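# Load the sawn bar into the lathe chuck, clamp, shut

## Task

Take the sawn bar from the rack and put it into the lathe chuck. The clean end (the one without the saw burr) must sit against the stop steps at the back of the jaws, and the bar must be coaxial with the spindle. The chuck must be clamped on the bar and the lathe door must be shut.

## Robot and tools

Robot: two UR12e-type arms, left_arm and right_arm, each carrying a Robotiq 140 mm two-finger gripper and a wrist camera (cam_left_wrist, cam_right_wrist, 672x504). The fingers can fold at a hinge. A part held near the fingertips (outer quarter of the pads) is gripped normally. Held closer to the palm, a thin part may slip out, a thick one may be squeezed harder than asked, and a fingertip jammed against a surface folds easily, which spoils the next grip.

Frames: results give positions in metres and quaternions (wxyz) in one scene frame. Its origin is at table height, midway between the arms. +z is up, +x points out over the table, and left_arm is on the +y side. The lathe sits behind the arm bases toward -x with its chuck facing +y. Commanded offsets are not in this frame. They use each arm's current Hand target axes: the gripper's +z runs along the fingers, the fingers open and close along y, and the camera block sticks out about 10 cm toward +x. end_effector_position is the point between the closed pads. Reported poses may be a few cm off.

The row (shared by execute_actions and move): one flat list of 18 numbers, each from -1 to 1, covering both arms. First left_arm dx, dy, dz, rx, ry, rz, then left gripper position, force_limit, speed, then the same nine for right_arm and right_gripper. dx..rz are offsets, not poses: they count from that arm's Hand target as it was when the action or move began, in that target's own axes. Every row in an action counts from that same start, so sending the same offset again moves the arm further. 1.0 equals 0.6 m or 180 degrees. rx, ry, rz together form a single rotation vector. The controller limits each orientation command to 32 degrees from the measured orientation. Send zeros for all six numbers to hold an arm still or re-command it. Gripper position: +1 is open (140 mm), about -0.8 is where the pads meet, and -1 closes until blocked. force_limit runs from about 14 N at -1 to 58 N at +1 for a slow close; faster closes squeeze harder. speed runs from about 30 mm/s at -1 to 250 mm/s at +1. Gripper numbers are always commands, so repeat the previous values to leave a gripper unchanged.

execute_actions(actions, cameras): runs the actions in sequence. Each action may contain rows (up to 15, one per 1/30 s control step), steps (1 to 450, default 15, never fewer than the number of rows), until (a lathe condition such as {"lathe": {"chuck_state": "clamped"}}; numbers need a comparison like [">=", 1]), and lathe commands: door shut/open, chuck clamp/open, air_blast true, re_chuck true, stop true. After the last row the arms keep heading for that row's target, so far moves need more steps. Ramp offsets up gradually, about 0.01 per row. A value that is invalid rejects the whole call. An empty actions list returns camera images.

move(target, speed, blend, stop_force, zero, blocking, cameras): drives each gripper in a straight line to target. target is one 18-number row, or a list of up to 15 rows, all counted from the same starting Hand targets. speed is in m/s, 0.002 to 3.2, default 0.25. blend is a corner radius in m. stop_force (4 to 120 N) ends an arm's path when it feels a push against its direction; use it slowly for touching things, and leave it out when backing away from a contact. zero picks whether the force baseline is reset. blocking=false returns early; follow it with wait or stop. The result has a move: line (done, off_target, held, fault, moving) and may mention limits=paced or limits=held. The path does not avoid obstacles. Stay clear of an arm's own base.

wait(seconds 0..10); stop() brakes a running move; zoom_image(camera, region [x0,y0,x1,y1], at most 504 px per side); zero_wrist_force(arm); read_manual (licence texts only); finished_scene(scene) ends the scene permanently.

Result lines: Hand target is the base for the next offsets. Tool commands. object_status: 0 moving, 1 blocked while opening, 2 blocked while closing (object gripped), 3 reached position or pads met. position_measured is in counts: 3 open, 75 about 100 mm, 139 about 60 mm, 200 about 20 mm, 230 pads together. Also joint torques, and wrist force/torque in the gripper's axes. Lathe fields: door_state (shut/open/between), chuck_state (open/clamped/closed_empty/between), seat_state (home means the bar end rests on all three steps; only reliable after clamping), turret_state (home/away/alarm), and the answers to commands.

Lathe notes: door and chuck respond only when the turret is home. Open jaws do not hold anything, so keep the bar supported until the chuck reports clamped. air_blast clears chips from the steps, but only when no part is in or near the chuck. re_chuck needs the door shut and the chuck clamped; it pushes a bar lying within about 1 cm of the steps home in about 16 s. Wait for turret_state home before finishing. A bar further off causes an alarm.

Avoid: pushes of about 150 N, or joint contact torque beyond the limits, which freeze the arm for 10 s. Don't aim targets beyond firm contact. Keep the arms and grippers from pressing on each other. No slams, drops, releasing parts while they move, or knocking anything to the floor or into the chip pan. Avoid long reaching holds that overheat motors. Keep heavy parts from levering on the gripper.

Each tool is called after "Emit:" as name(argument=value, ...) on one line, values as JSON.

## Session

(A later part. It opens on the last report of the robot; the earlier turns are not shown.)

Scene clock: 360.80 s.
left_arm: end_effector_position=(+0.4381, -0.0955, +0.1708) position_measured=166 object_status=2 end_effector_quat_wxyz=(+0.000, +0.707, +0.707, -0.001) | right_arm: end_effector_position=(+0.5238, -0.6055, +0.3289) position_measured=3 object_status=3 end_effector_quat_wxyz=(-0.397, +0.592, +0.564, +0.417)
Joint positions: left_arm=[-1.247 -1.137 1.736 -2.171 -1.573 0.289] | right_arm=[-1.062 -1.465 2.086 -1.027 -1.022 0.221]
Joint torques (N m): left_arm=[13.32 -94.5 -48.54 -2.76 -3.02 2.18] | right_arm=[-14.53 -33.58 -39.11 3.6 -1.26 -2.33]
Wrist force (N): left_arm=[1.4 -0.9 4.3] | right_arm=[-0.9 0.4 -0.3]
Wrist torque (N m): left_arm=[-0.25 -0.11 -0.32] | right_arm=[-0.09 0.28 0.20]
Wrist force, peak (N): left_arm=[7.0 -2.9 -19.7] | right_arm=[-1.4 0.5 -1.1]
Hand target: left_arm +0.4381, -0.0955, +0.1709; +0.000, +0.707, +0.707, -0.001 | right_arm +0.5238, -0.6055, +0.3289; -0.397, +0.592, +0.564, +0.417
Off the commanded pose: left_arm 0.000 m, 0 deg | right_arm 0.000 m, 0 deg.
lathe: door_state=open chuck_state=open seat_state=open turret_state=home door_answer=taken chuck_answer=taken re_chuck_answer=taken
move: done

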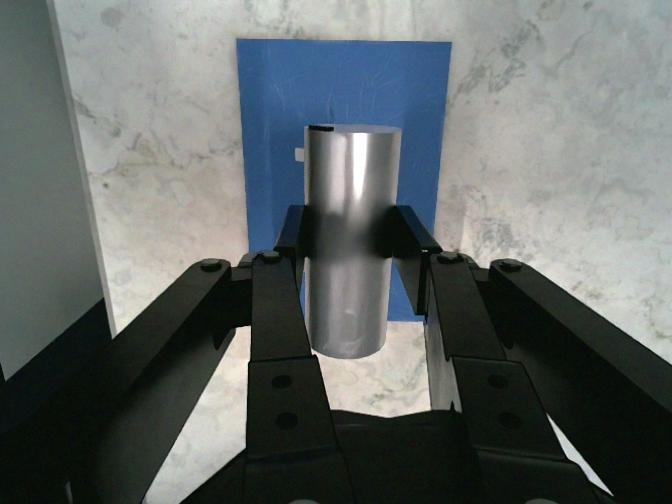

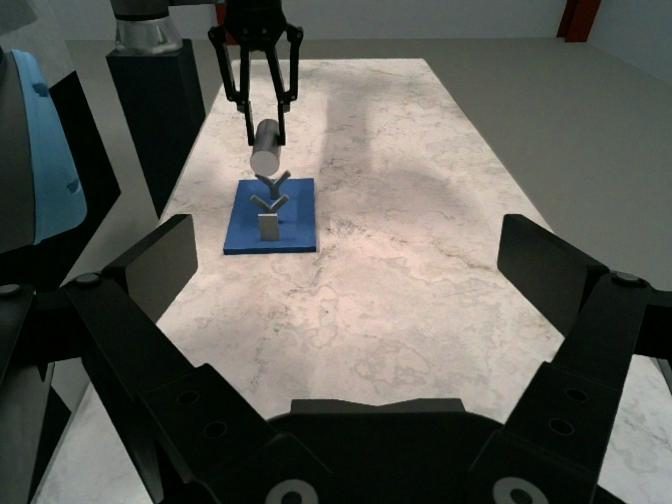

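Emit:
move(target=[[0.159,-0.147,-0.3,0.1,0,0,-0.98,0.2,-1,0,0,0,0,0,0,1,1,1],[0.326,-0.647,-0.417,0.3,0,0,-0.98,0.2,-1,0,0,0,0,0,0,1,1,1],[0.359,-0.98,-0.317,0.5,0,0,-0.98,0.2,-1,0,0,0,0,0,0,1,1,1]], blend=[0.06,0.06,0], speed=0.3, cameras=["all"])

Emit:
zoom_image(camera="cam_left_wrist", region=[240, 80, 480, 260])

Scene clock: 378.97 s.
left_arm: end_effector_position=(-0.0533, +0.1121, +0.3896) position_measured=166 object_status=2 end_effector_quat_wxyz=(-0.421, +0.570, +0.568, -0.418) | right_arm: end_effector_position=(+0.5238, -0.6055, +0.3289) position_measured=3 object_status=3 end_effector_quat_wxyz=(-0.397, +0.592, +0.564, +0.417)
Joint positions: left_arm=[-1.416 -1.531 2.198 -1.849 -2.817 0.406] | right_arm=[-1.062 -1.465 2.086 -1.027 -1.022 0.221]
Joint torques (N m): left_arm=[14.08 -57.06 -46.41 -1.94 -0.96 -0.02] | right_arm=[-16.4 -34.45 -38.68 3.08 -1.32 -2.09]
Wrist force (N): left_arm=[2.7 4.0 1.2] | right_arm=[-0.8 0.5 -0.3]
Wrist torque (N m): left_arm=[-0.42 -0.54 -0.04] | right_arm=[-0.05 0.27 0.21]
Wrist force, peak (N): left_arm=[8.0 17.5 15.6] | right_arm=[-1.7 1.1 -0.4]
Hand target: left_arm -0.0532, +0.1121, +0.3896; -0.421, +0.570, +0.568, -0.418 (not the last commanded pose) | right_arm +0.5238, -0.6055, +0.3289; -0.397, +0.592, +0.564, +0.417
Off the commanded pose: left_arm 0.101 m, 17 deg | right_arm 0.000 m, 0 deg.
lathe: door_state=open chuck_state=open seat_state=open turret_state=home door_answer=taken chuck_answer=taken re_chuck_answer=taken
move: held (left_arm; a check stopped the path); path passed 2 of 3 targets; limits=held
pose unreachable (left arm): on one or more control steps of this call, first in action 0 (counted from 0), this arm could not follow its commanded pose, so it was not sent that pose on those steps. It may still have moved: this result reports where it is.
cause: moving toward the commanded pose would bring two parts of the arm too close to each other (its gripper and another part of the arm, with joints 4 (wrist 1) to 6 (wrist 3) between them, 9 mm apart when it was first held).

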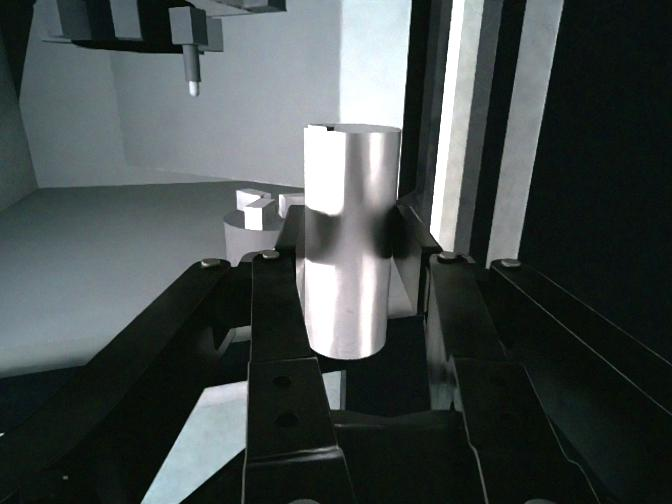

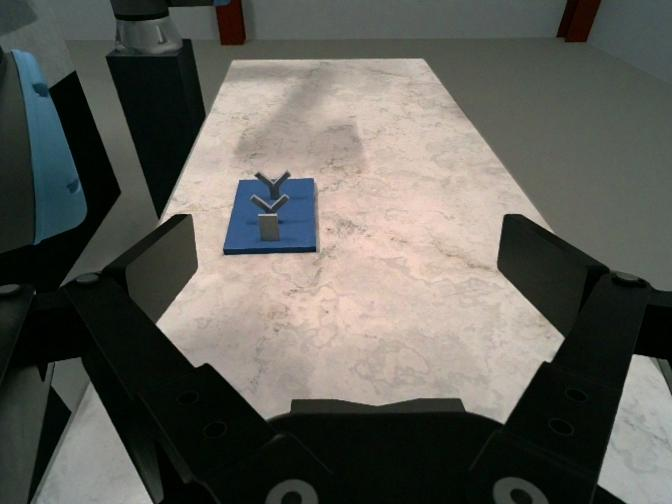

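Scaled by 2.100.

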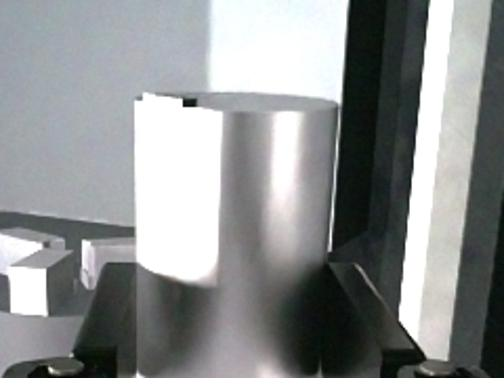

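Emit:
move(target=[[0.08,0,0.1,-0.128,0,0,-0.98,0.2,-1,0,0,0,0,0,0,1,1,1],[0.08,-0.233,0.707,-0.128,0,0,-0.98,0.2,-1,0,0,0,0,0,0,1,1,1]], blend=[0.05,0], speed=0.25, cameras=["cam_left_wrist"])

Emit:
zoom_image(camera="cam_left_wrist", region=[200, 80, 480, 290])

Scene clock: 423.77 s.
left_arm: end_effector_position=(-0.4994, +0.1624, +0.3979) position_measured=166 object_status=2 end_effector_quat_wxyz=(-0.299, +0.643, +0.640, -0.296) | right_arm: end_effector_position=(+0.5238, -0.6055, +0.3289) position_measured=3 object_status=3 end_effector_quat_wxyz=(-0.397, +0.592, +0.564, +0.417)
Joint positions: left_arm=[-2.329 -1.566 2.222 -2.924 -2.141 -1] | right_arm=[-1.062 -1.465 2.086 -1.027 -1.022 0.221]
Joint torques (N m): left_arm=[-14.09 -31.38 -48 -8.97 1.43 -2.38] | right_arm=[-14.64 -34.48 -36.88 2.79 -1.05 -1.88]
Wrist force (N): left_arm=[2.1 2.8 3.2] | right_arm=[-1.3 0.2 0.0]
Wrist torque (N m): left_arm=[-0.42 -0.43 -0.03] | right_arm=[-0.12 0.35 0.21]
Wrist force, peak (N): left_arm=[2.6 0.9 5.3] | right_arm=[-1.7 0.8 0.1]
Hand target: left_arm -0.4995, +0.1624, +0.3979; -0.299, +0.643, +0.640, -0.296 | right_arm +0.5238, -0.6055, +0.3289; -0.397, +0.592, +0.564, +0.417
Off the commanded pose: left_arm 0.000 m, 0 deg | right_arm 0.000 m, 0 deg.
lathe: door_state=open chuck_state=open seat_state=open turret_state=home door_answer=taken chuck_answer=taken re_chuck_answer=taken
move: done
Images, in order (width x height): cam_left_wrist 672x504.

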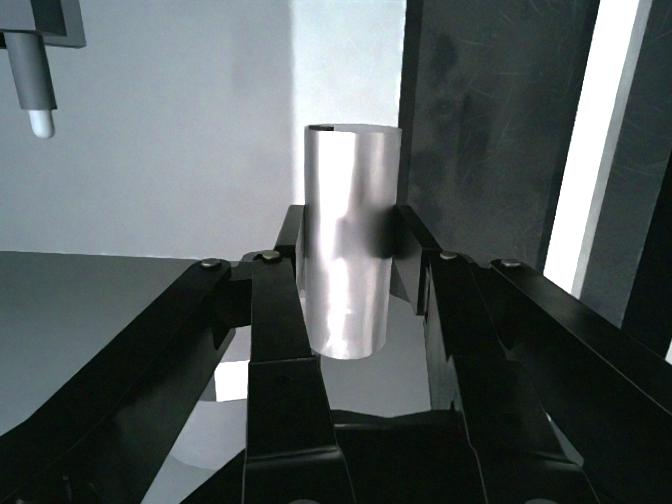

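Scaled by 1.800.

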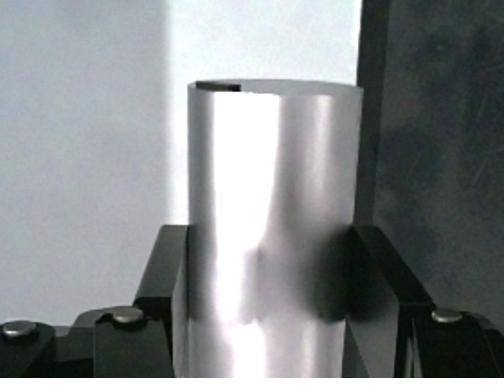

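Emit:
move(target=[-0.245,0.0885,-0.165,0,0,0,-0.98,0.2,-1,0,0,0,0,0,0,1,1,1], cameras=["cam_left_wrist"])

Emit:
zoom_image(camera="cam_left_wrist", region=[120, 130, 320, 280])

Scene clock: 454.93 s.
left_arm: end_effector_position=(-0.3904, +0.0148, +0.4211) position_measured=166 object_status=2 end_effector_quat_wxyz=(-0.299, +0.643, +0.640, -0.296) | right_arm: end_effector_position=(+0.5238, -0.6055, +0.3289) position_measured=3 object_status=3 end_effector_quat_wxyz=(-0.397, +0.592, +0.564, +0.417)
Joint positions: left_arm=[-2.035 -1.467 2.027 -2.641 -2.309 -0.695] | right_arm=[-1.062 -1.465 2.086 -1.027 -1.022 0.221]
Joint torques (N m): left_arm=[15.43 -42.04 -51.32 -4.51 -7.7 3.02] | right_arm=[-13.96 -34.28 -34.83 2.31 -0.92 -1.8]
Wrist force (N): left_arm=[2.8 3.0 3.6] | right_arm=[-0.7 0.5 0.0]
Wrist torque (N m): left_arm=[-0.35 -0.58 -0.30] | right_arm=[-0.06 0.24 0.20]
Wrist force, peak (N): left_arm=[4.6 2.3 4.9] | right_arm=[-1.8 0.8 -0.8]
Hand target: left_arm -0.3904, +0.0148, +0.4211; -0.299, +0.643, +0.640, -0.296 | right_arm +0.5238, -0.6055, +0.3289; -0.397, +0.592, +0.564, +0.417
Off the commanded pose: left_arm 0.000 m, 0 deg | right_arm 0.000 m, 0 deg.
lathe: door_state=open chuck_state=open seat_state=open turret_state=home door_answer=taken chuck_answer=taken re_chuck_answer=taken
move: done
Images, in order (width x height): cam_left_wrist 672x504.

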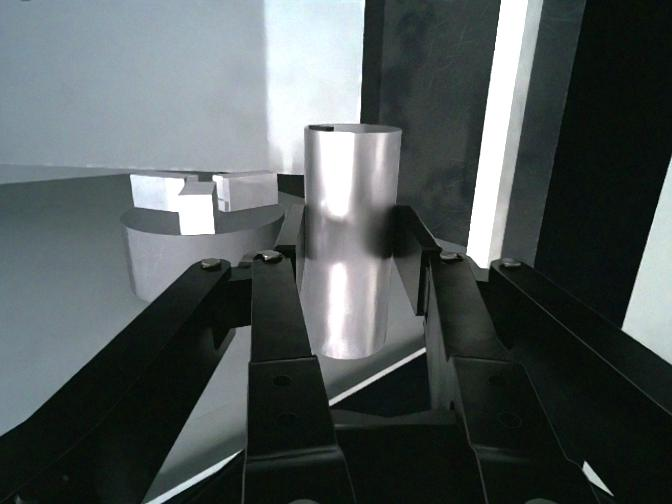

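Scaled by 2.520.

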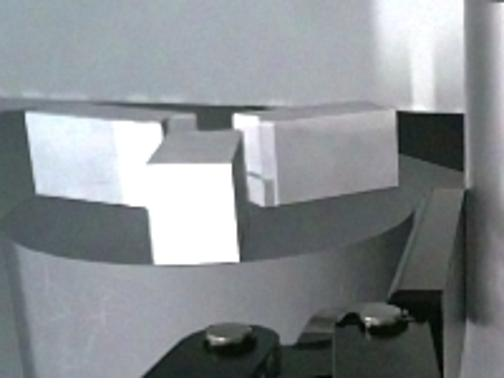

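Emit:
move(target=[[0.192,0,0.1,0,0,0,-0.98,0.2,-1,0,0,0,0,0,0,1,1,1],[0.192,-0.3,0.657,0,0,0,-0.98,0.2,-1,0,0,0,0,0,0,1,1,1]], blend=[0.05,0], speed=0.2, cameras=["cam_left_wrist"])

Emit:
zoom_image(camera="cam_left_wrist", region=[220, 240, 480, 430])

Scene clock: 515.90 s.
left_arm: end_effector_position=(-0.8069, +0.1323, +0.3042) position_measured=166 object_status=2 end_effector_quat_wxyz=(-0.299, +0.643, +0.640, -0.296) | right_arm: end_effector_position=(+0.5238, -0.6055, +0.3289) position_measured=3 object_status=3 end_effector_quat_wxyz=(-0.397, +0.592, +0.564, +0.417)
Joint positions: left_arm=[-2.578 -1.12 1.871 -3.115 -1.972 -1.206] | right_arm=[-1.062 -1.465 2.086 -1.027 -1.022 0.221]
Joint torques (N m): left_arm=[-13.85 -70.68 -46.76 -4.52 2.22 -2.47] | right_arm=[-12.66 -34.56 -32.01 2.11 -0.5 -1.65]
Wrist force (N): left_arm=[1.9 2.4 3.0] | right_arm=[-1.0 0.6 -0.3]
Wrist torque (N m): left_arm=[-0.48 -0.36 -0.07] | right_arm=[-0.03 0.30 0.20]
Wrist force, peak (N): left_arm=[3.5 3.7 3.2] | right_arm=[-2.0 0.7 0.0]
Hand target: left_arm -0.8070, +0.1323, +0.3041; -0.299, +0.643, +0.640, -0.296 | right_arm +0.5238, -0.6055, +0.3289; -0.397, +0.592, +0.564, +0.417
Off the commanded pose: left_arm 0.000 m, 0 deg | right_arm 0.000 m, 0 deg.
lathe: door_state=open chuck_state=open seat_state=open turret_state=home door_answer=taken chuck_answer=taken re_chuck_answer=taken
move: done
Images, in order (width x height): cam_left_wrist 672x504.

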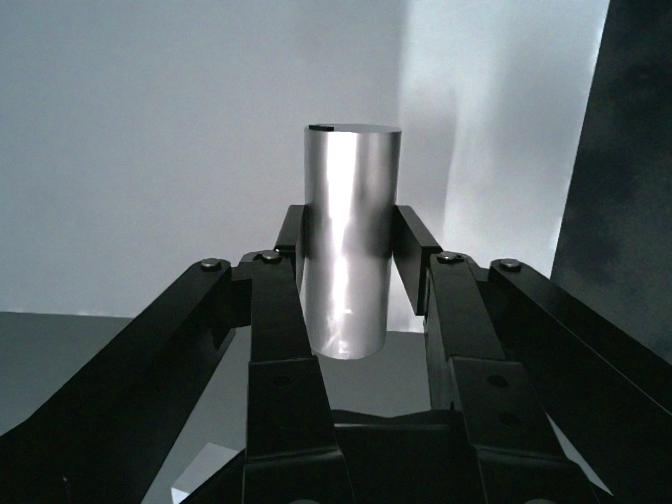

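Scaled by 1.938.

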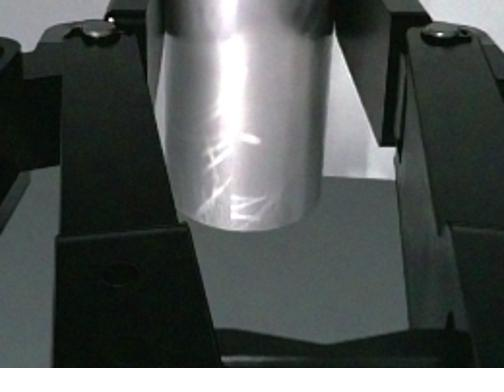

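Emit:
move(target=[-0.14,0,0,0,0,0,-0.98,0.2,-1,0,0,0,0,0,0,1,1,1], speed=0.1, stop_force=15, cameras=["cam_left_wrist"])

Emit:
zoom_image(camera="cam_left_wrist", region=[220, 240, 480, 430])

Scene clock: 534.87 s.
left_arm: end_effector_position=(-0.8075, +0.0483, +0.3040) position_measured=166 object_status=2 end_effector_quat_wxyz=(-0.299, +0.643, +0.640, -0.296) | right_arm: end_effector_position=(+0.5238, -0.6055, +0.3289) position_measured=3 object_status=3 end_effector_quat_wxyz=(-0.397, +0.592, +0.564, +0.417)
Joint positions: left_arm=[-2.49 -1.049 1.746 -3.033 -2.033 -1.137] | right_arm=[-1.062 -1.465 2.086 -1.027 -1.022 0.221]
Joint torques (N m): left_arm=[13.57 -73.86 -46.92 -4.59 -6.16 2.24] | right_arm=[-12.65 -35.87 -31.33 1.71 -0.38 -1.6]
Wrist force (N): left_arm=[2.6 3.4 2.8] | right_arm=[-0.7 0.1 -0.5]
Wrist torque (N m): left_arm=[-0.26 -0.53 -0.32] | right_arm=[-0.14 0.25 0.21]
Wrist force, peak (N): left_arm=[3.6 2.9 3.2] | right_arm=[-1.7 0.6 -0.3]
Hand target: left_arm -0.8075, +0.0483, +0.3040; -0.299, +0.643, +0.640, -0.296 | right_arm +0.5238, -0.6055, +0.3289; -0.397, +0.592, +0.564, +0.417
Off the commanded pose: left_arm 0.000 m, 0 deg | right_arm 0.000 m, 0 deg.
lathe: door_state=open chuck_state=open seat_state=open turret_state=home door_answer=taken chuck_answer=taken re_chuck_answer=taken
move: done
Images, in order (width x height): cam_left_wrist 672x504.

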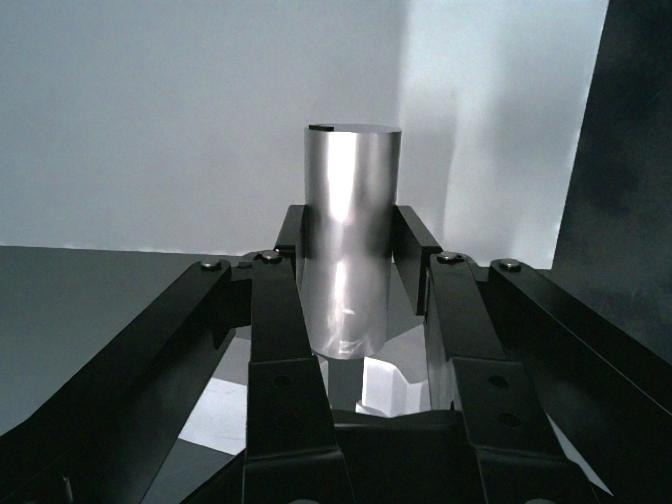

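Scaled by 1.938.

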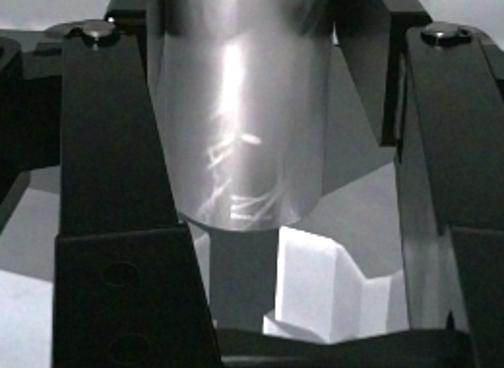

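Emit:
zoom_image(camera="cam_left_wrist", region=[310, 330, 440, 425])

Scaled by 3.877.

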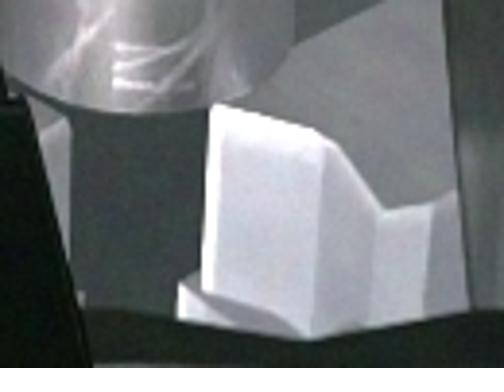

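Emit:
move(target=[0,0,0,0,0,0,-0.98,0.2,-1,0.429,-0.273,0.74,0.302,-0.302,-0.431,1,1,1])

Emit:
move(target=[0,0,0,0,0,0,-0.98,0.2,-1,0.817,0.167,0.15,0.385,0.385,0.385,1,1,1], cameras=["cam_right_wrist"])

Emit:
zoom_image(camera="cam_right_wrist", region=[300, 130, 450, 260])

Scene clock: 595.47 s.
left_arm: end_effector_position=(-0.8075, +0.0483, +0.3040) position_measured=166 object_status=2 end_effector_quat_wxyz=(-0.299, +0.643, +0.640, -0.296) | right_arm: end_effector_position=(+0.3847, -0.0934, +0.4217) position_measured=3 object_status=3 end_effector_quat_wxyz=(+0.000, +0.024, +1.000, +0.003)
Joint positions: left_arm=[-2.49 -1.049 1.746 -3.033 -2.033 -1.137] | right_arm=[0.559 -1.866 2.044 -1.752 -1.566 0.638]
Joint torques (N m): left_arm=[12.11 -74.67 -47.06 -5.84 -5.69 2.24] | right_arm=[19.19 -10.74 -57.32 -8.54 -2.45 2.35]
Wrist force (N): left_arm=[2.4 3.2 3.5] | right_arm=[0.7 0.7 0.1]
Wrist torque (N m): left_arm=[-0.31 -0.49 -0.32] | right_arm=[0.08 -0.09 -0.39]
Wrist force, peak (N): left_arm=[2.7 3.7 3.5] | right_arm=[-2.8 0.1 -1.0]
Hand target: left_arm -0.8075, +0.0483, +0.3040; -0.299, +0.643, +0.640, -0.296 | right_arm +0.3847, -0.0934, +0.4217; +0.000, +0.024, +1.000, +0.002
Off the commanded pose: left_arm 0.000 m, 0 deg | right_arm 0.000 m, 0 deg.
lathe: door_state=open chuck_state=open seat_state=open turret_state=home door_answer=taken chuck_answer=taken re_chuck_answer=taken
move: done

Scene clock: 600.27 s.
left_arm: end_effector_position=(-0.8075, +0.0483, +0.3040) position_measured=166 object_status=2 end_effector_quat_wxyz=(-0.299, +0.643, +0.640, -0.296) | right_arm: end_effector_position=(-0.1000, +0.0309, +0.3324) position_measured=3 object_status=3 end_effector_quat_wxyz=(+0.513, -0.511, -0.489, +0.487)
Joint positions: left_arm=[-2.49 -1.049 1.746 -3.033 -2.033 -1.137] | right_arm=[0.905 -1.327 2.152 -0.824 -0.586 1.565]
Joint torques (N m): left_arm=[12.03 -75.02 -46.49 -5.79 -5.39 2.26] | right_arm=[16.35 -35.04 -20.2 5.81 3.35 -2.61]
Wrist force (N): left_arm=[2.5 2.8 3.1] | right_arm=[-1.0 1.5 0.7]
Wrist torque (N m): left_arm=[-0.40 -0.51 -0.32] | right_arm=[-0.17 0.44 0.00]
Wrist force, peak (N): left_arm=[2.6 3.7 3.4] | right_arm=[-1.4 2.5 1.2]
Hand target: left_arm -0.8075, +0.0483, +0.3040; -0.299, +0.643, +0.640, -0.296 | right_arm -0.1001, +0.0310, +0.3324; +0.513, -0.511, -0.489, +0.487
Off the commanded pose: left_arm 0.000 m, 0 deg | right_arm 0.000 m, 0 deg.
lathe: door_state=open chuck_state=open seat_state=open turret_state=home door_answer=taken chuck_answer=taken re_chuck_answer=taken
move: done
Images, in order (width x height): cam_right_wrist 672x504.

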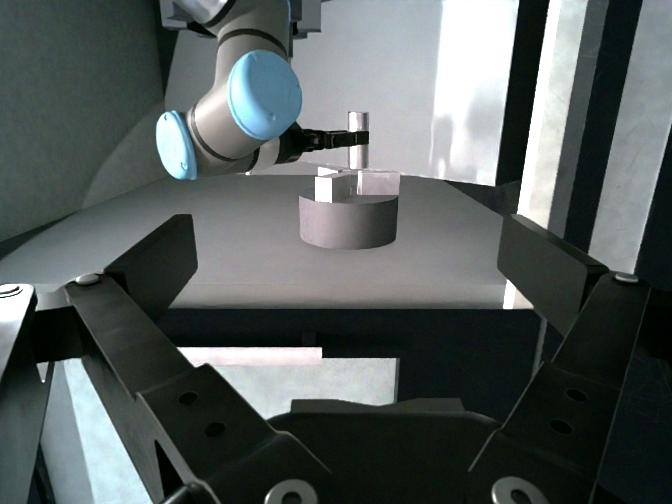

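Scaled by 3.360.

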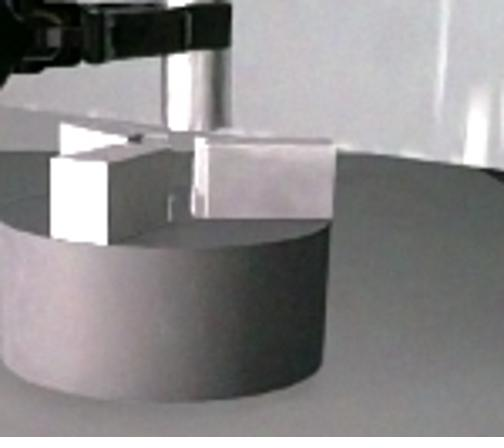

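Emit:
zoom_image(camera="cam_right_wrist", region=[290, 100, 410, 190])

Emit:
zoom_image(camera="cam_right_wrist", region=[290, 160, 410, 260])

Scaled by 4.200.

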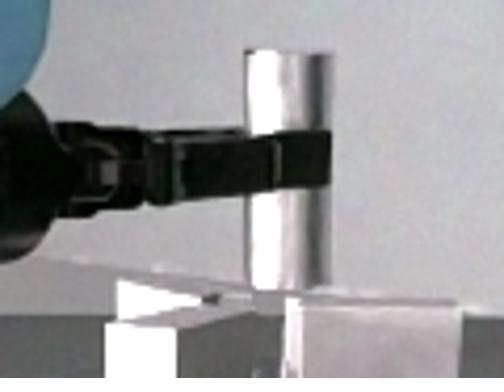

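Scaled by 4.200.

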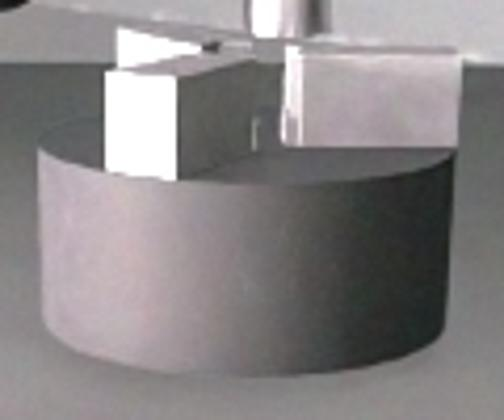

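Emit:
move(target=[0.005,0.0033,-0.05,0,0,0,-0.98,0.2,-1,0,0,0,0,0,0,1,1,1], speed=0.1, cameras=["all"])

Emit:
zoom_image(camera="cam_left_wrist", region=[280, 320, 440, 430])

Emit:
zoom_image(camera="cam_right_wrist", region=[290, 100, 410, 260])

Scene clock: 634.33 s.
left_arm: end_effector_position=(-0.7834, +0.0511, +0.3218) position_measured=166 object_status=2 end_effector_quat_wxyz=(-0.299, +0.643, +0.640, -0.296) | right_arm: end_effector_position=(-0.1001, +0.0310, +0.3324) position_measured=3 object_status=3 end_effector_quat_wxyz=(+0.513, -0.511, -0.489, +0.487)
Joint positions: left_arm=[-2.476 -1.092 1.778 -3.016 -2.043 -1.126] | right_arm=[0.905 -1.327 2.152 -0.823 -0.586 1.565]
Joint torques (N m): left_arm=[14.59 -95.22 -33.64 -4.08 -5.98 2.41] | right_arm=[16.73 -36.72 -21.6 5.62 2.98 -2.71]
Wrist force (N): left_arm=[2.6 2.8 3.3] | right_arm=[-0.9 1.0 -0.1]
Wrist torque (N m): left_arm=[-0.36 -0.53 -0.32] | right_arm=[-0.25 0.43 0.01]
Wrist force, peak (N): left_arm=[2.4 3.3 4.5] | right_arm=[-1.6 2.1 -0.2]
Hand target: left_arm -0.7833, +0.0512, +0.3219; -0.299, +0.643, +0.640, -0.296 | right_arm -0.1001, +0.0310, +0.3324; +0.513, -0.511, -0.489, +0.487
Off the commanded pose: left_arm 0.000 m, 0 deg | right_arm 0.000 m, 0 deg.
lathe: door_state=open chuck_state=open seat_state=open turret_state=home door_answer=taken chuck_answer=taken re_chuck_answer=taken
move: done

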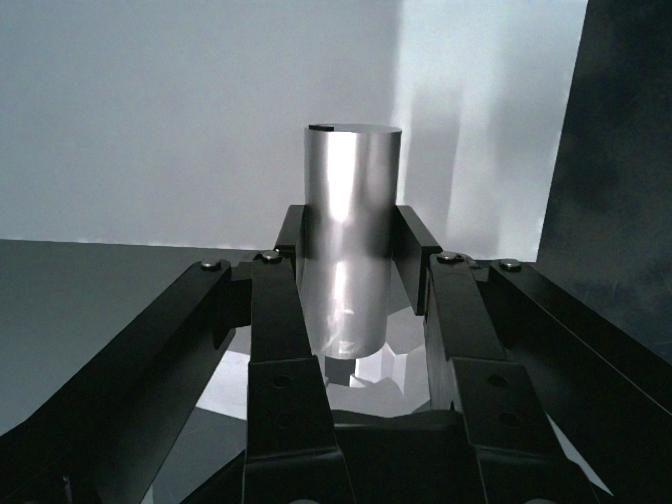

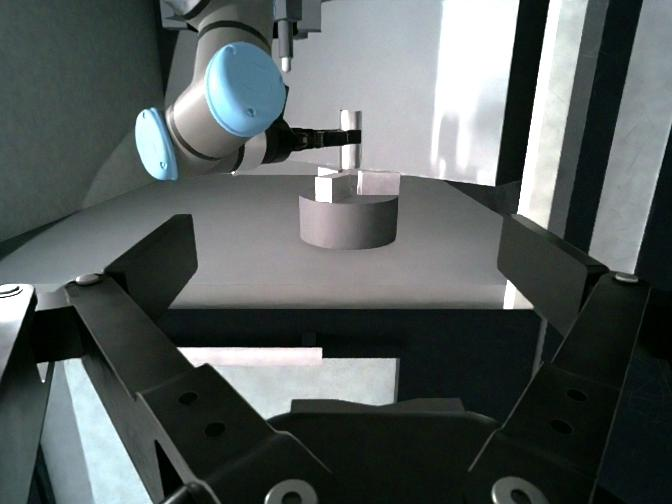

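Scaled by 3.150.

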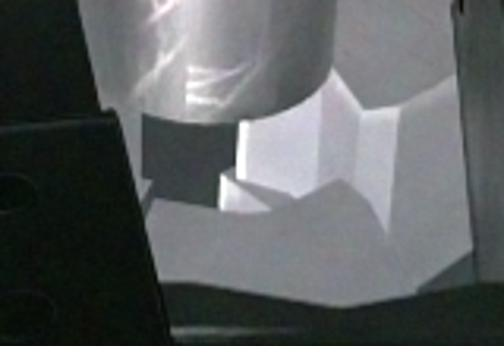

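Scaled by 3.150.

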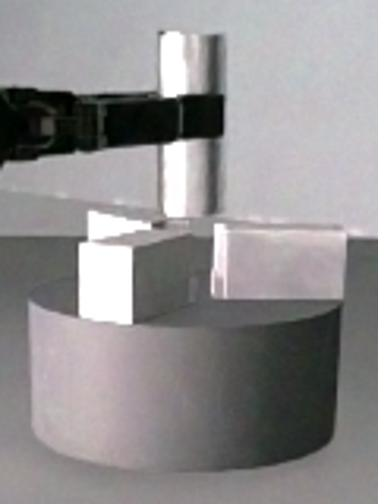

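Emit:
move(target=[0,0.002,-0.007,0,0,0,-0.98,0.2,-1,0,0,0,0,0,0,1,1,1], speed=0.1, cameras=["all"])

Emit:
zoom_image(camera="cam_left_wrist", region=[300, 330, 430, 430])

Emit:
zoom_image(camera="cam_right_wrist", region=[290, 130, 410, 230])

Scene clock: 683.27 s.
left_arm: end_effector_position=(-0.7794, +0.0511, +0.3236) position_measured=166 object_status=2 end_effector_quat_wxyz=(-0.299, +0.643, +0.640, -0.296) | right_arm: end_effector_position=(-0.1001, +0.0310, +0.3324) position_measured=3 object_status=3 end_effector_quat_wxyz=(+0.513, -0.511, -0.489, +0.487)
Joint positions: left_arm=[-2.473 -1.098 1.783 -3.014 -2.045 -1.123] | right_arm=[0.905 -1.327 2.152 -0.823 -0.586 1.565]
Joint torques (N m): left_arm=[13.02 -95.55 -35.1 -4.42 -6.01 2.52] | right_arm=[15.43 -36.42 -35.63 5.53 3.01 -2.07]
Wrist force (N): left_arm=[2.1 3.0 2.8] | right_arm=[-1.7 1.9 0.0]
Wrist torque (N m): left_arm=[-0.33 -0.42 -0.32] | right_arm=[-0.07 0.63 -0.01]
Wrist force, peak (N): left_arm=[2.9 3.6 3.5] | right_arm=[-0.9 2.4 0.6]
Hand target: left_arm -0.7793, +0.0511, +0.3237; -0.299, +0.643, +0.640, -0.296 | right_arm -0.1001, +0.0310, +0.3324; +0.513, -0.511, -0.489, +0.487
Off the commanded pose: left_arm 0.000 m, 0 deg | right_arm 0.000 m, 0 deg.
lathe: door_state=open chuck_state=open seat_state=open turret_state=home door_answer=taken chuck_answer=taken re_chuck_answer=taken
move: done

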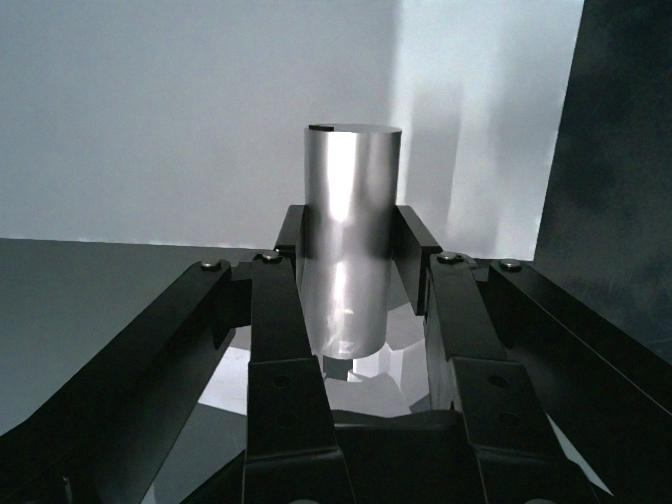

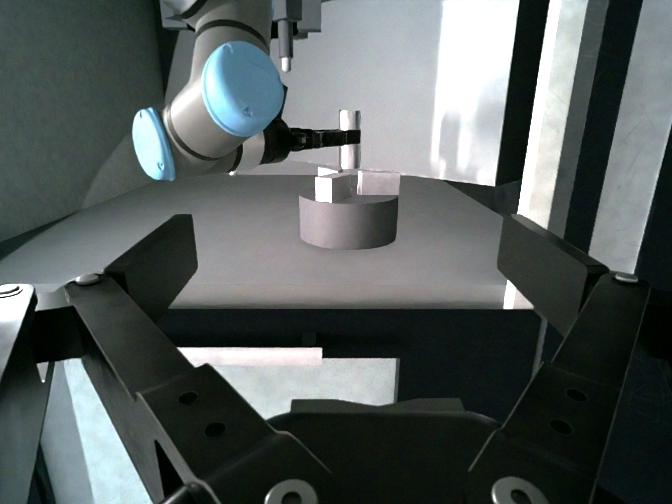

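Scaled by 3.877.

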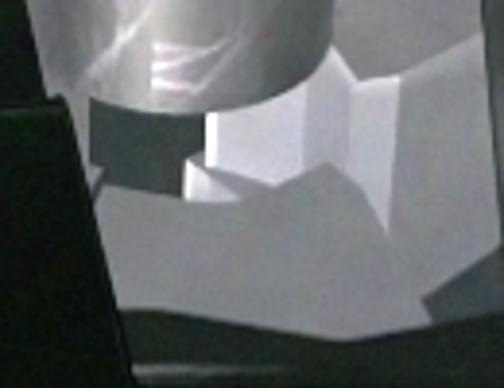

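Scaled by 4.200.

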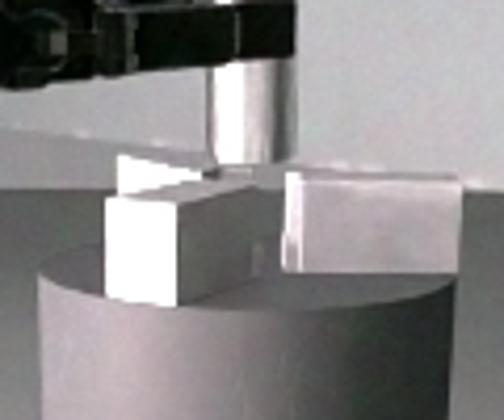

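Emit:
move(target=[-0.035,0,0,0,0,0,-0.98,0.2,-1,0,0,0,0,0,0,1,1,1], speed=0.02, stop_force=8, cameras=["all"])

Emit:
zoom_image(camera="cam_left_wrist", region=[300, 330, 430, 430])

Emit:
zoom_image(camera="cam_right_wrist", region=[290, 130, 410, 230])

Scene clock: 703.80 s.
left_arm: end_effector_position=(-0.7793, +0.0419, +0.3237) position_measured=166 object_status=2 end_effector_quat_wxyz=(-0.299, +0.643, +0.640, -0.296) | right_arm: end_effector_position=(-0.1001, +0.0310, +0.3324) position_measured=3 object_status=3 end_effector_quat_wxyz=(+0.513, -0.511, -0.489, +0.487)
Joint positions: left_arm=[-2.464 -1.09 1.768 -3.004 -2.052 -1.116] | right_arm=[0.905 -1.327 2.152 -0.823 -0.586 1.565]
Joint torques (N m): left_arm=[-7.68 -96.27 -37.01 -10.14 2.07 -2.2] | right_arm=[14.73 -37.68 -35.25 5.77 2.88 -1.72]
Wrist force (N): left_arm=[8.2 4.4 3.9] | right_arm=[-1.0 1.4 0.6]
Wrist torque (N m): left_arm=[-0.33 -0.22 -0.18] | right_arm=[-0.21 0.45 0.00]
Wrist force, peak (N): left_arm=[26.2 5.8 -0.9] | right_arm=[-1.4 2.3 0.3]
Hand target: left_arm -0.7793, +0.0419, +0.3237; -0.299, +0.643, +0.640, -0.296 (not the last commanded pose) | right_arm -0.1001, +0.0310, +0.3324; +0.513, -0.511, -0.489, +0.487
Off the commanded pose: left_arm 0.012 m, 0 deg | right_arm 0.000 m, 0 deg.
lathe: door_state=open chuck_state=open seat_state=open turret_state=home door_answer=taken chuck_answer=taken re_chuck_answer=taken
move: contact (left_arm)

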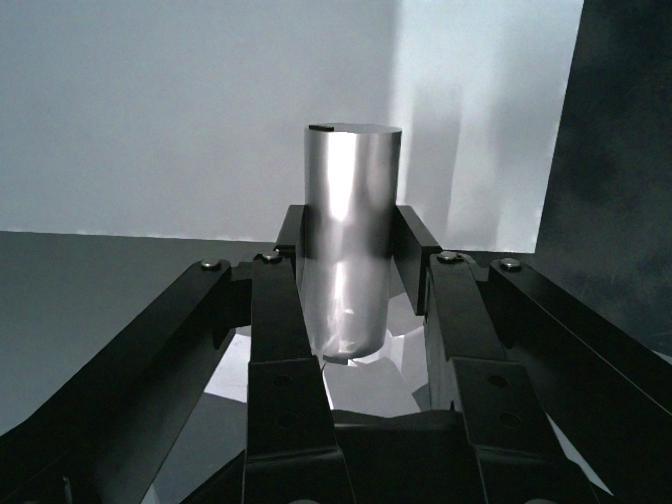

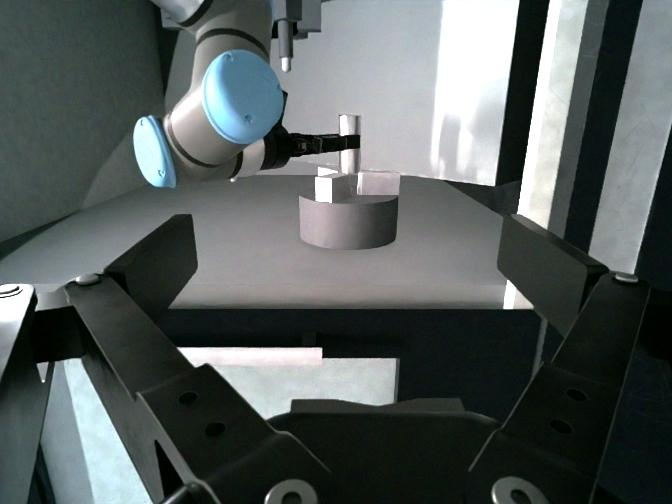

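Scaled by 3.877.

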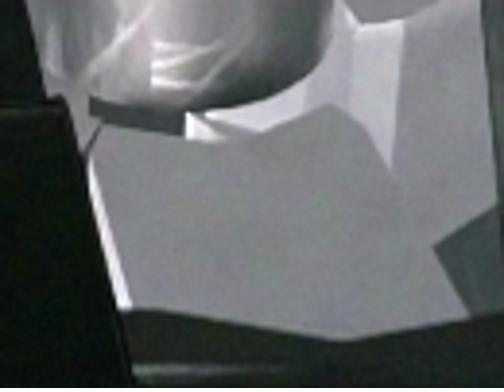

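Scaled by 4.200.

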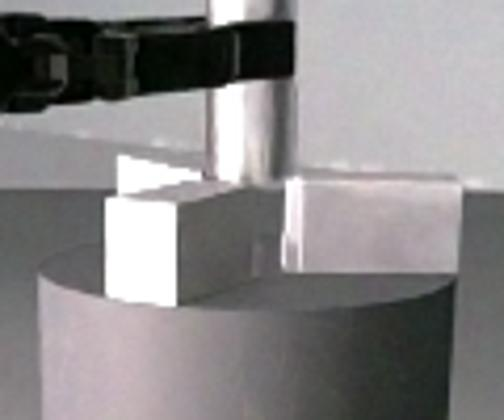

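Emit:
move(target=[[0.006,0,0,0,0,0,-0.98,0.2,-1,0,0,0,0,0,0,1,1,1],[0.006,0,-0.007,0,0,0,-0.98,0.2,-1,0,0,0,0,0,0,1,1,1]], speed=0.05)

Emit:
move(target=[-0.03,0,0,0,0,0,-0.98,0.2,-1,0,0,0,0,0,0,1,1,1], speed=0.015, stop_force=7, cameras=["all"])

Emit:
zoom_image(camera="cam_left_wrist", region=[300, 330, 430, 430])

Emit:
zoom_image(camera="cam_right_wrist", region=[290, 130, 410, 230])

Scene clock: 728.57 s.
left_arm: end_effector_position=(-0.7762, +0.0455, +0.3263) position_measured=166 object_status=2 end_effector_quat_wxyz=(-0.299, +0.643, +0.640, -0.296) | right_arm: end_effector_position=(-0.1001, +0.0310, +0.3324) position_measured=3 object_status=3 end_effector_quat_wxyz=(+0.513, -0.511, -0.489, +0.487)
Joint positions: left_arm=[-2.465 -1.099 1.777 -3.004 -2.051 -1.117] | right_arm=[0.905 -1.327 2.152 -0.823 -0.586 1.565]
Joint torques (N m): left_arm=[12.57 -95.52 -36.29 -4.38 -6.13 2.62] | right_arm=[13.87 -38.5 -35.43 5.43 2.68 -1.61]
Wrist force (N): left_arm=[2.4 3.2 2.9] | right_arm=[-0.7 1.7 0.5]
Wrist torque (N m): left_arm=[-0.30 -0.48 -0.32] | right_arm=[-0.11 0.38 -0.01]
Wrist force, peak (N): left_arm=[8.7 4.4 3.9] | right_arm=[-1.4 2.2 0.3]
Hand target: left_arm -0.7761, +0.0455, +0.3264; -0.299, +0.643, +0.640, -0.296 | right_arm -0.1001, +0.0310, +0.3324; +0.513, -0.511, -0.489, +0.487
Off the commanded pose: left_arm 0.000 m, 0 deg | right_arm 0.000 m, 0 deg.
lathe: door_state=open chuck_state=open seat_state=open turret_state=home door_answer=taken chuck_answer=taken re_chuck_answer=taken
move: done

Scene clock: 730.63 s.
left_arm: end_effector_position=(-0.7762, +0.0275, +0.3264) position_measured=166 object_status=2 end_effector_quat_wxyz=(-0.299, +0.643, +0.640, -0.296) | right_arm: end_effector_position=(-0.1001, +0.0310, +0.3324) position_measured=3 object_status=3 end_effector_quat_wxyz=(+0.513, -0.511, -0.489, +0.487)
Joint positions: left_arm=[-2.447 -1.082 1.748 -2.986 -2.063 -1.102] | right_arm=[0.905 -1.327 2.152 -0.823 -0.586 1.565]
Joint torques (N m): left_arm=[13.78 -74.22 -48.82 -4.52 -6.19 2.39] | right_arm=[13.57 -38.11 -34.81 5.44 2.56 -1.81]
Wrist force (N): left_arm=[2.3 3.2 3.0] | right_arm=[-1.0 1.5 0.4]
Wrist torque (N m): left_arm=[-0.29 -0.44 -0.31] | right_arm=[-0.15 0.46 0.00]
Wrist force, peak (N): left_arm=[2.5 3.9 3.4] | right_arm=[-1.6 2.0 0.1]
Hand target: left_arm -0.7762, +0.0275, +0.3264; -0.299, +0.643, +0.640, -0.296 | right_arm -0.1001, +0.0310, +0.3324; +0.513, -0.511, -0.489, +0.487
Off the commanded pose: left_arm 0.000 m, 0 deg | right_arm 0.000 m, 0 deg.
lathe: door_state=open chuck_state=open seat_state=open turret_state=home door_answer=taken chuck_answer=taken re_chuck_answer=taken
move: done

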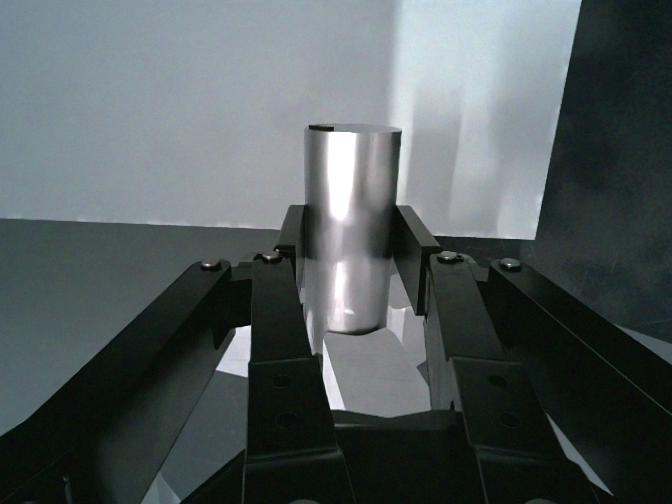

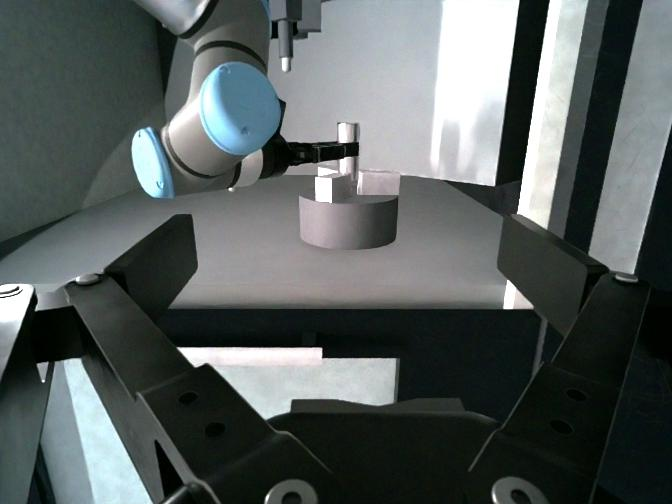

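Scaled by 3.877.

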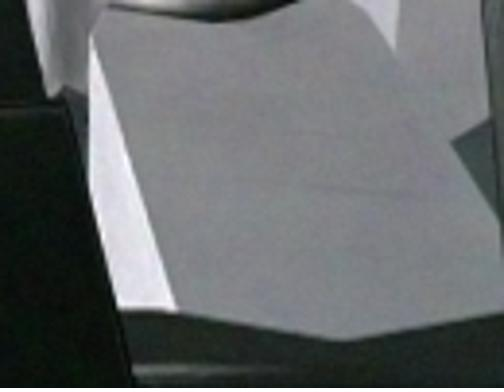

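Scaled by 4.200.

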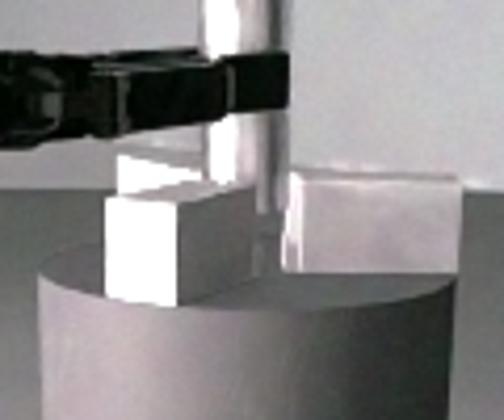

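Emit:
move(target=[-0.06,0,0,0,0,0,-0.98,0.2,-1,0,0,0,0,0,0,1,1,1], speed=0.015, stop_force=7, cameras=["all"])

Emit:
zoom_image(camera="cam_left_wrist", region=[280, 270, 460, 420])

Emit:
zoom_image(camera="cam_right_wrist", region=[290, 130, 410, 230])

Scene clock: 740.57 s.
left_arm: end_effector_position=(-0.7763, +0.0124, +0.3263) position_measured=166 object_status=2 end_effector_quat_wxyz=(-0.299, +0.643, +0.640, -0.296) | right_arm: end_effector_position=(-0.1001, +0.0310, +0.3324) position_measured=3 object_status=3 end_effector_quat_wxyz=(+0.513, -0.511, -0.489, +0.487)
Joint positions: left_arm=[-2.433 -1.067 1.723 -2.97 -2.072 -1.091] | right_arm=[0.905 -1.327 2.152 -0.823 -0.586 1.565]
Joint torques (N m): left_arm=[-7.72 -103.07 -38.72 -10.33 2.3 -2.34] | right_arm=[13.51 -40.68 -35.78 5.46 2.53 -1.86]
Wrist force (N): left_arm=[7.1 4.2 6.4] | right_arm=[-1.1 1.1 0.4]
Wrist torque (N m): left_arm=[-0.32 -0.26 -0.31] | right_arm=[-0.22 0.47 -0.01]
Wrist force, peak (N): left_arm=[18.6 3.4 7.9] | right_arm=[-1.4 2.2 0.3]
Hand target: left_arm -0.7763, +0.0124, +0.3263; -0.299, +0.643, +0.640, -0.296 (not the last commanded pose) | right_arm -0.1001, +0.0310, +0.3324; +0.513, -0.511, -0.489, +0.487
Off the commanded pose: left_arm 0.021 m, 0 deg | right_arm 0.000 m, 0 deg.
lathe: door_state=open chuck_state=open seat_state=open turret_state=home door_answer=taken chuck_answer=taken re_chuck_answer=taken
move: contact (left_arm)

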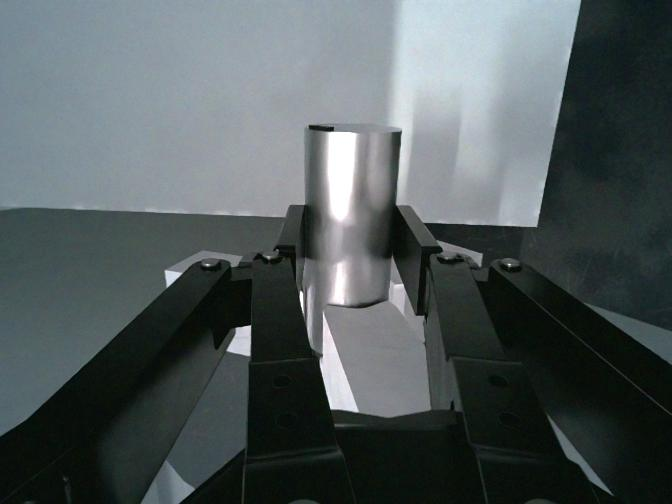

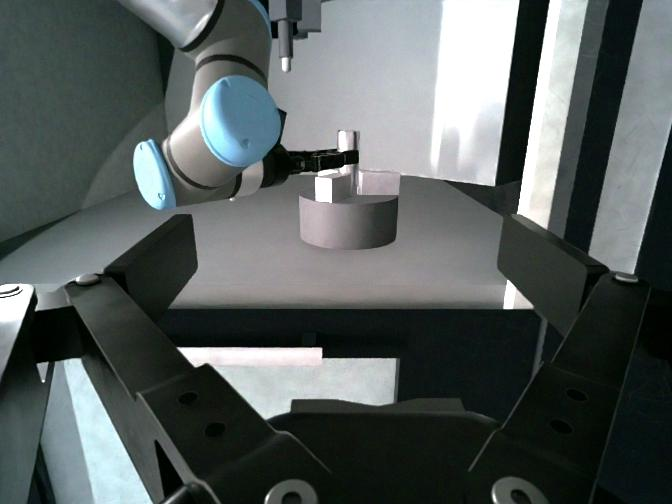

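Scaled by 2.800.

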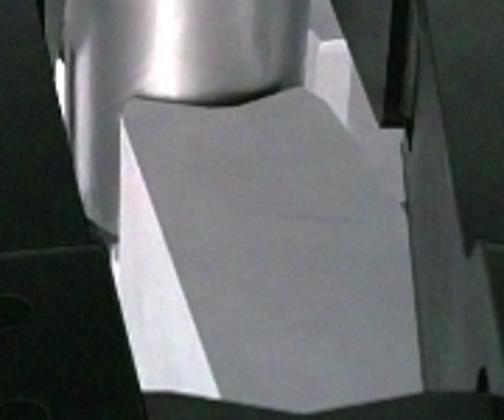

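Scaled by 4.200.

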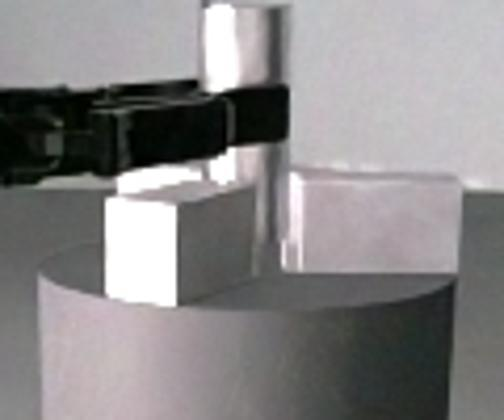

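Emit:
execute_actions(actions=[{"rows":[[0,0,0,0,0,0,-0.25,0.2,-1,0,0,0,0,0,0,1,1,1]],"steps":20},{"lathe":{"chuck":"clamp"},"steps":150,"until":{"lathe":{"chuck_state":"clamped"}}}], cameras=["all"])

Emit:
zoom_image(camera="cam_left_wrist", region=[280, 200, 460, 350])

Scene clock: 760.33 s.
left_arm: end_effector_position=(-0.7763, +0.0124, +0.3263) position_measured=160 object_status=3 end_effector_quat_wxyz=(-0.299, +0.643, +0.640, -0.296) | right_arm: end_effector_position=(-0.1001, +0.0310, +0.3324) position_measured=3 object_status=3 end_effector_quat_wxyz=(+0.513, -0.511, -0.489, +0.487)
Joint positions: left_arm=[-2.433 -1.067 1.723 -2.97 -2.072 -1.091] | right_arm=[0.905 -1.327 2.152 -0.823 -0.586 1.565]
Joint torques (N m): left_arm=[-4.49 -71 -39.48 -3.23 -2.99 -1.58] | right_arm=[12.87 -39.46 -35.43 5.63 2.2 -1.4]
Wrist force (N): left_arm=[2.2 -0.4 0.2] | right_arm=[-1.2 1.4 0.2]
Wrist torque (N m): left_arm=[-0.15 -0.44 -0.26] | right_arm=[-0.18 0.49 0.00]
Wrist force, peak (N): left_arm=[8.0 4.8 6.6] | right_arm=[-1.4 2.3 0.5]
Hand target: left_arm -0.7763, +0.0124, +0.3263; -0.299, +0.643, +0.640, -0.296 | right_arm -0.1001, +0.0310, +0.3324; +0.513, -0.511, -0.489, +0.487
Off the commanded pose: left_arm 0.000 m, 0 deg | right_arm 0.000 m, 0 deg.
lathe: door_state=open chuck_state=clamped seat_state=open turret_state=home door_answer=taken chuck_answer=taken re_chuck_answer=taken

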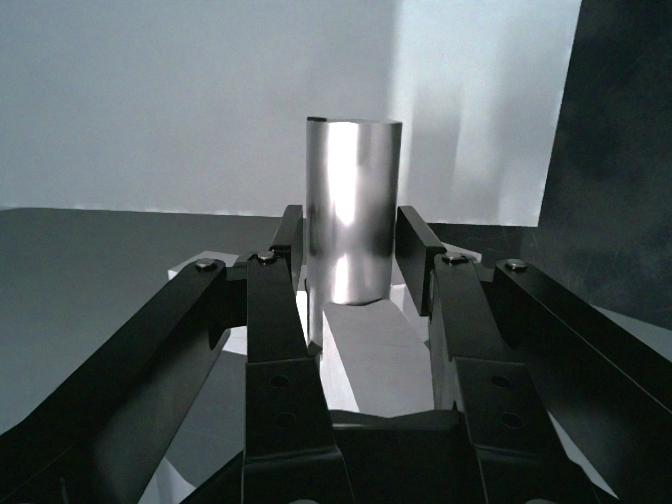

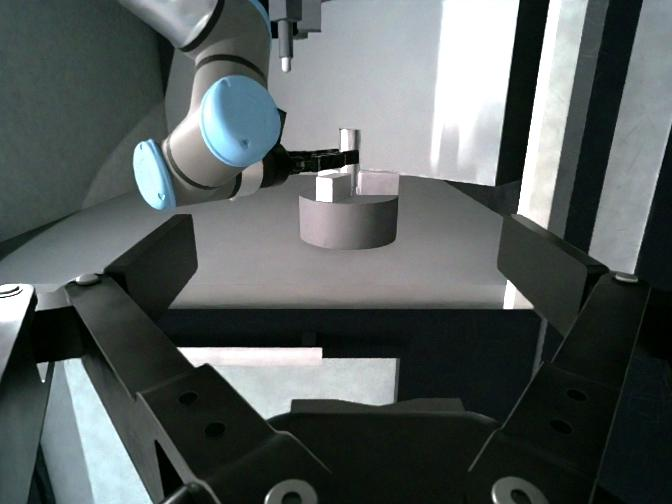

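Scaled by 2.800.

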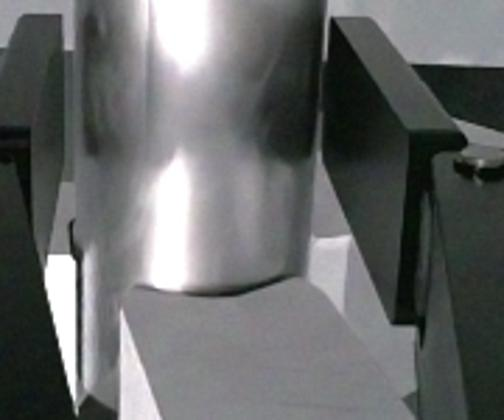

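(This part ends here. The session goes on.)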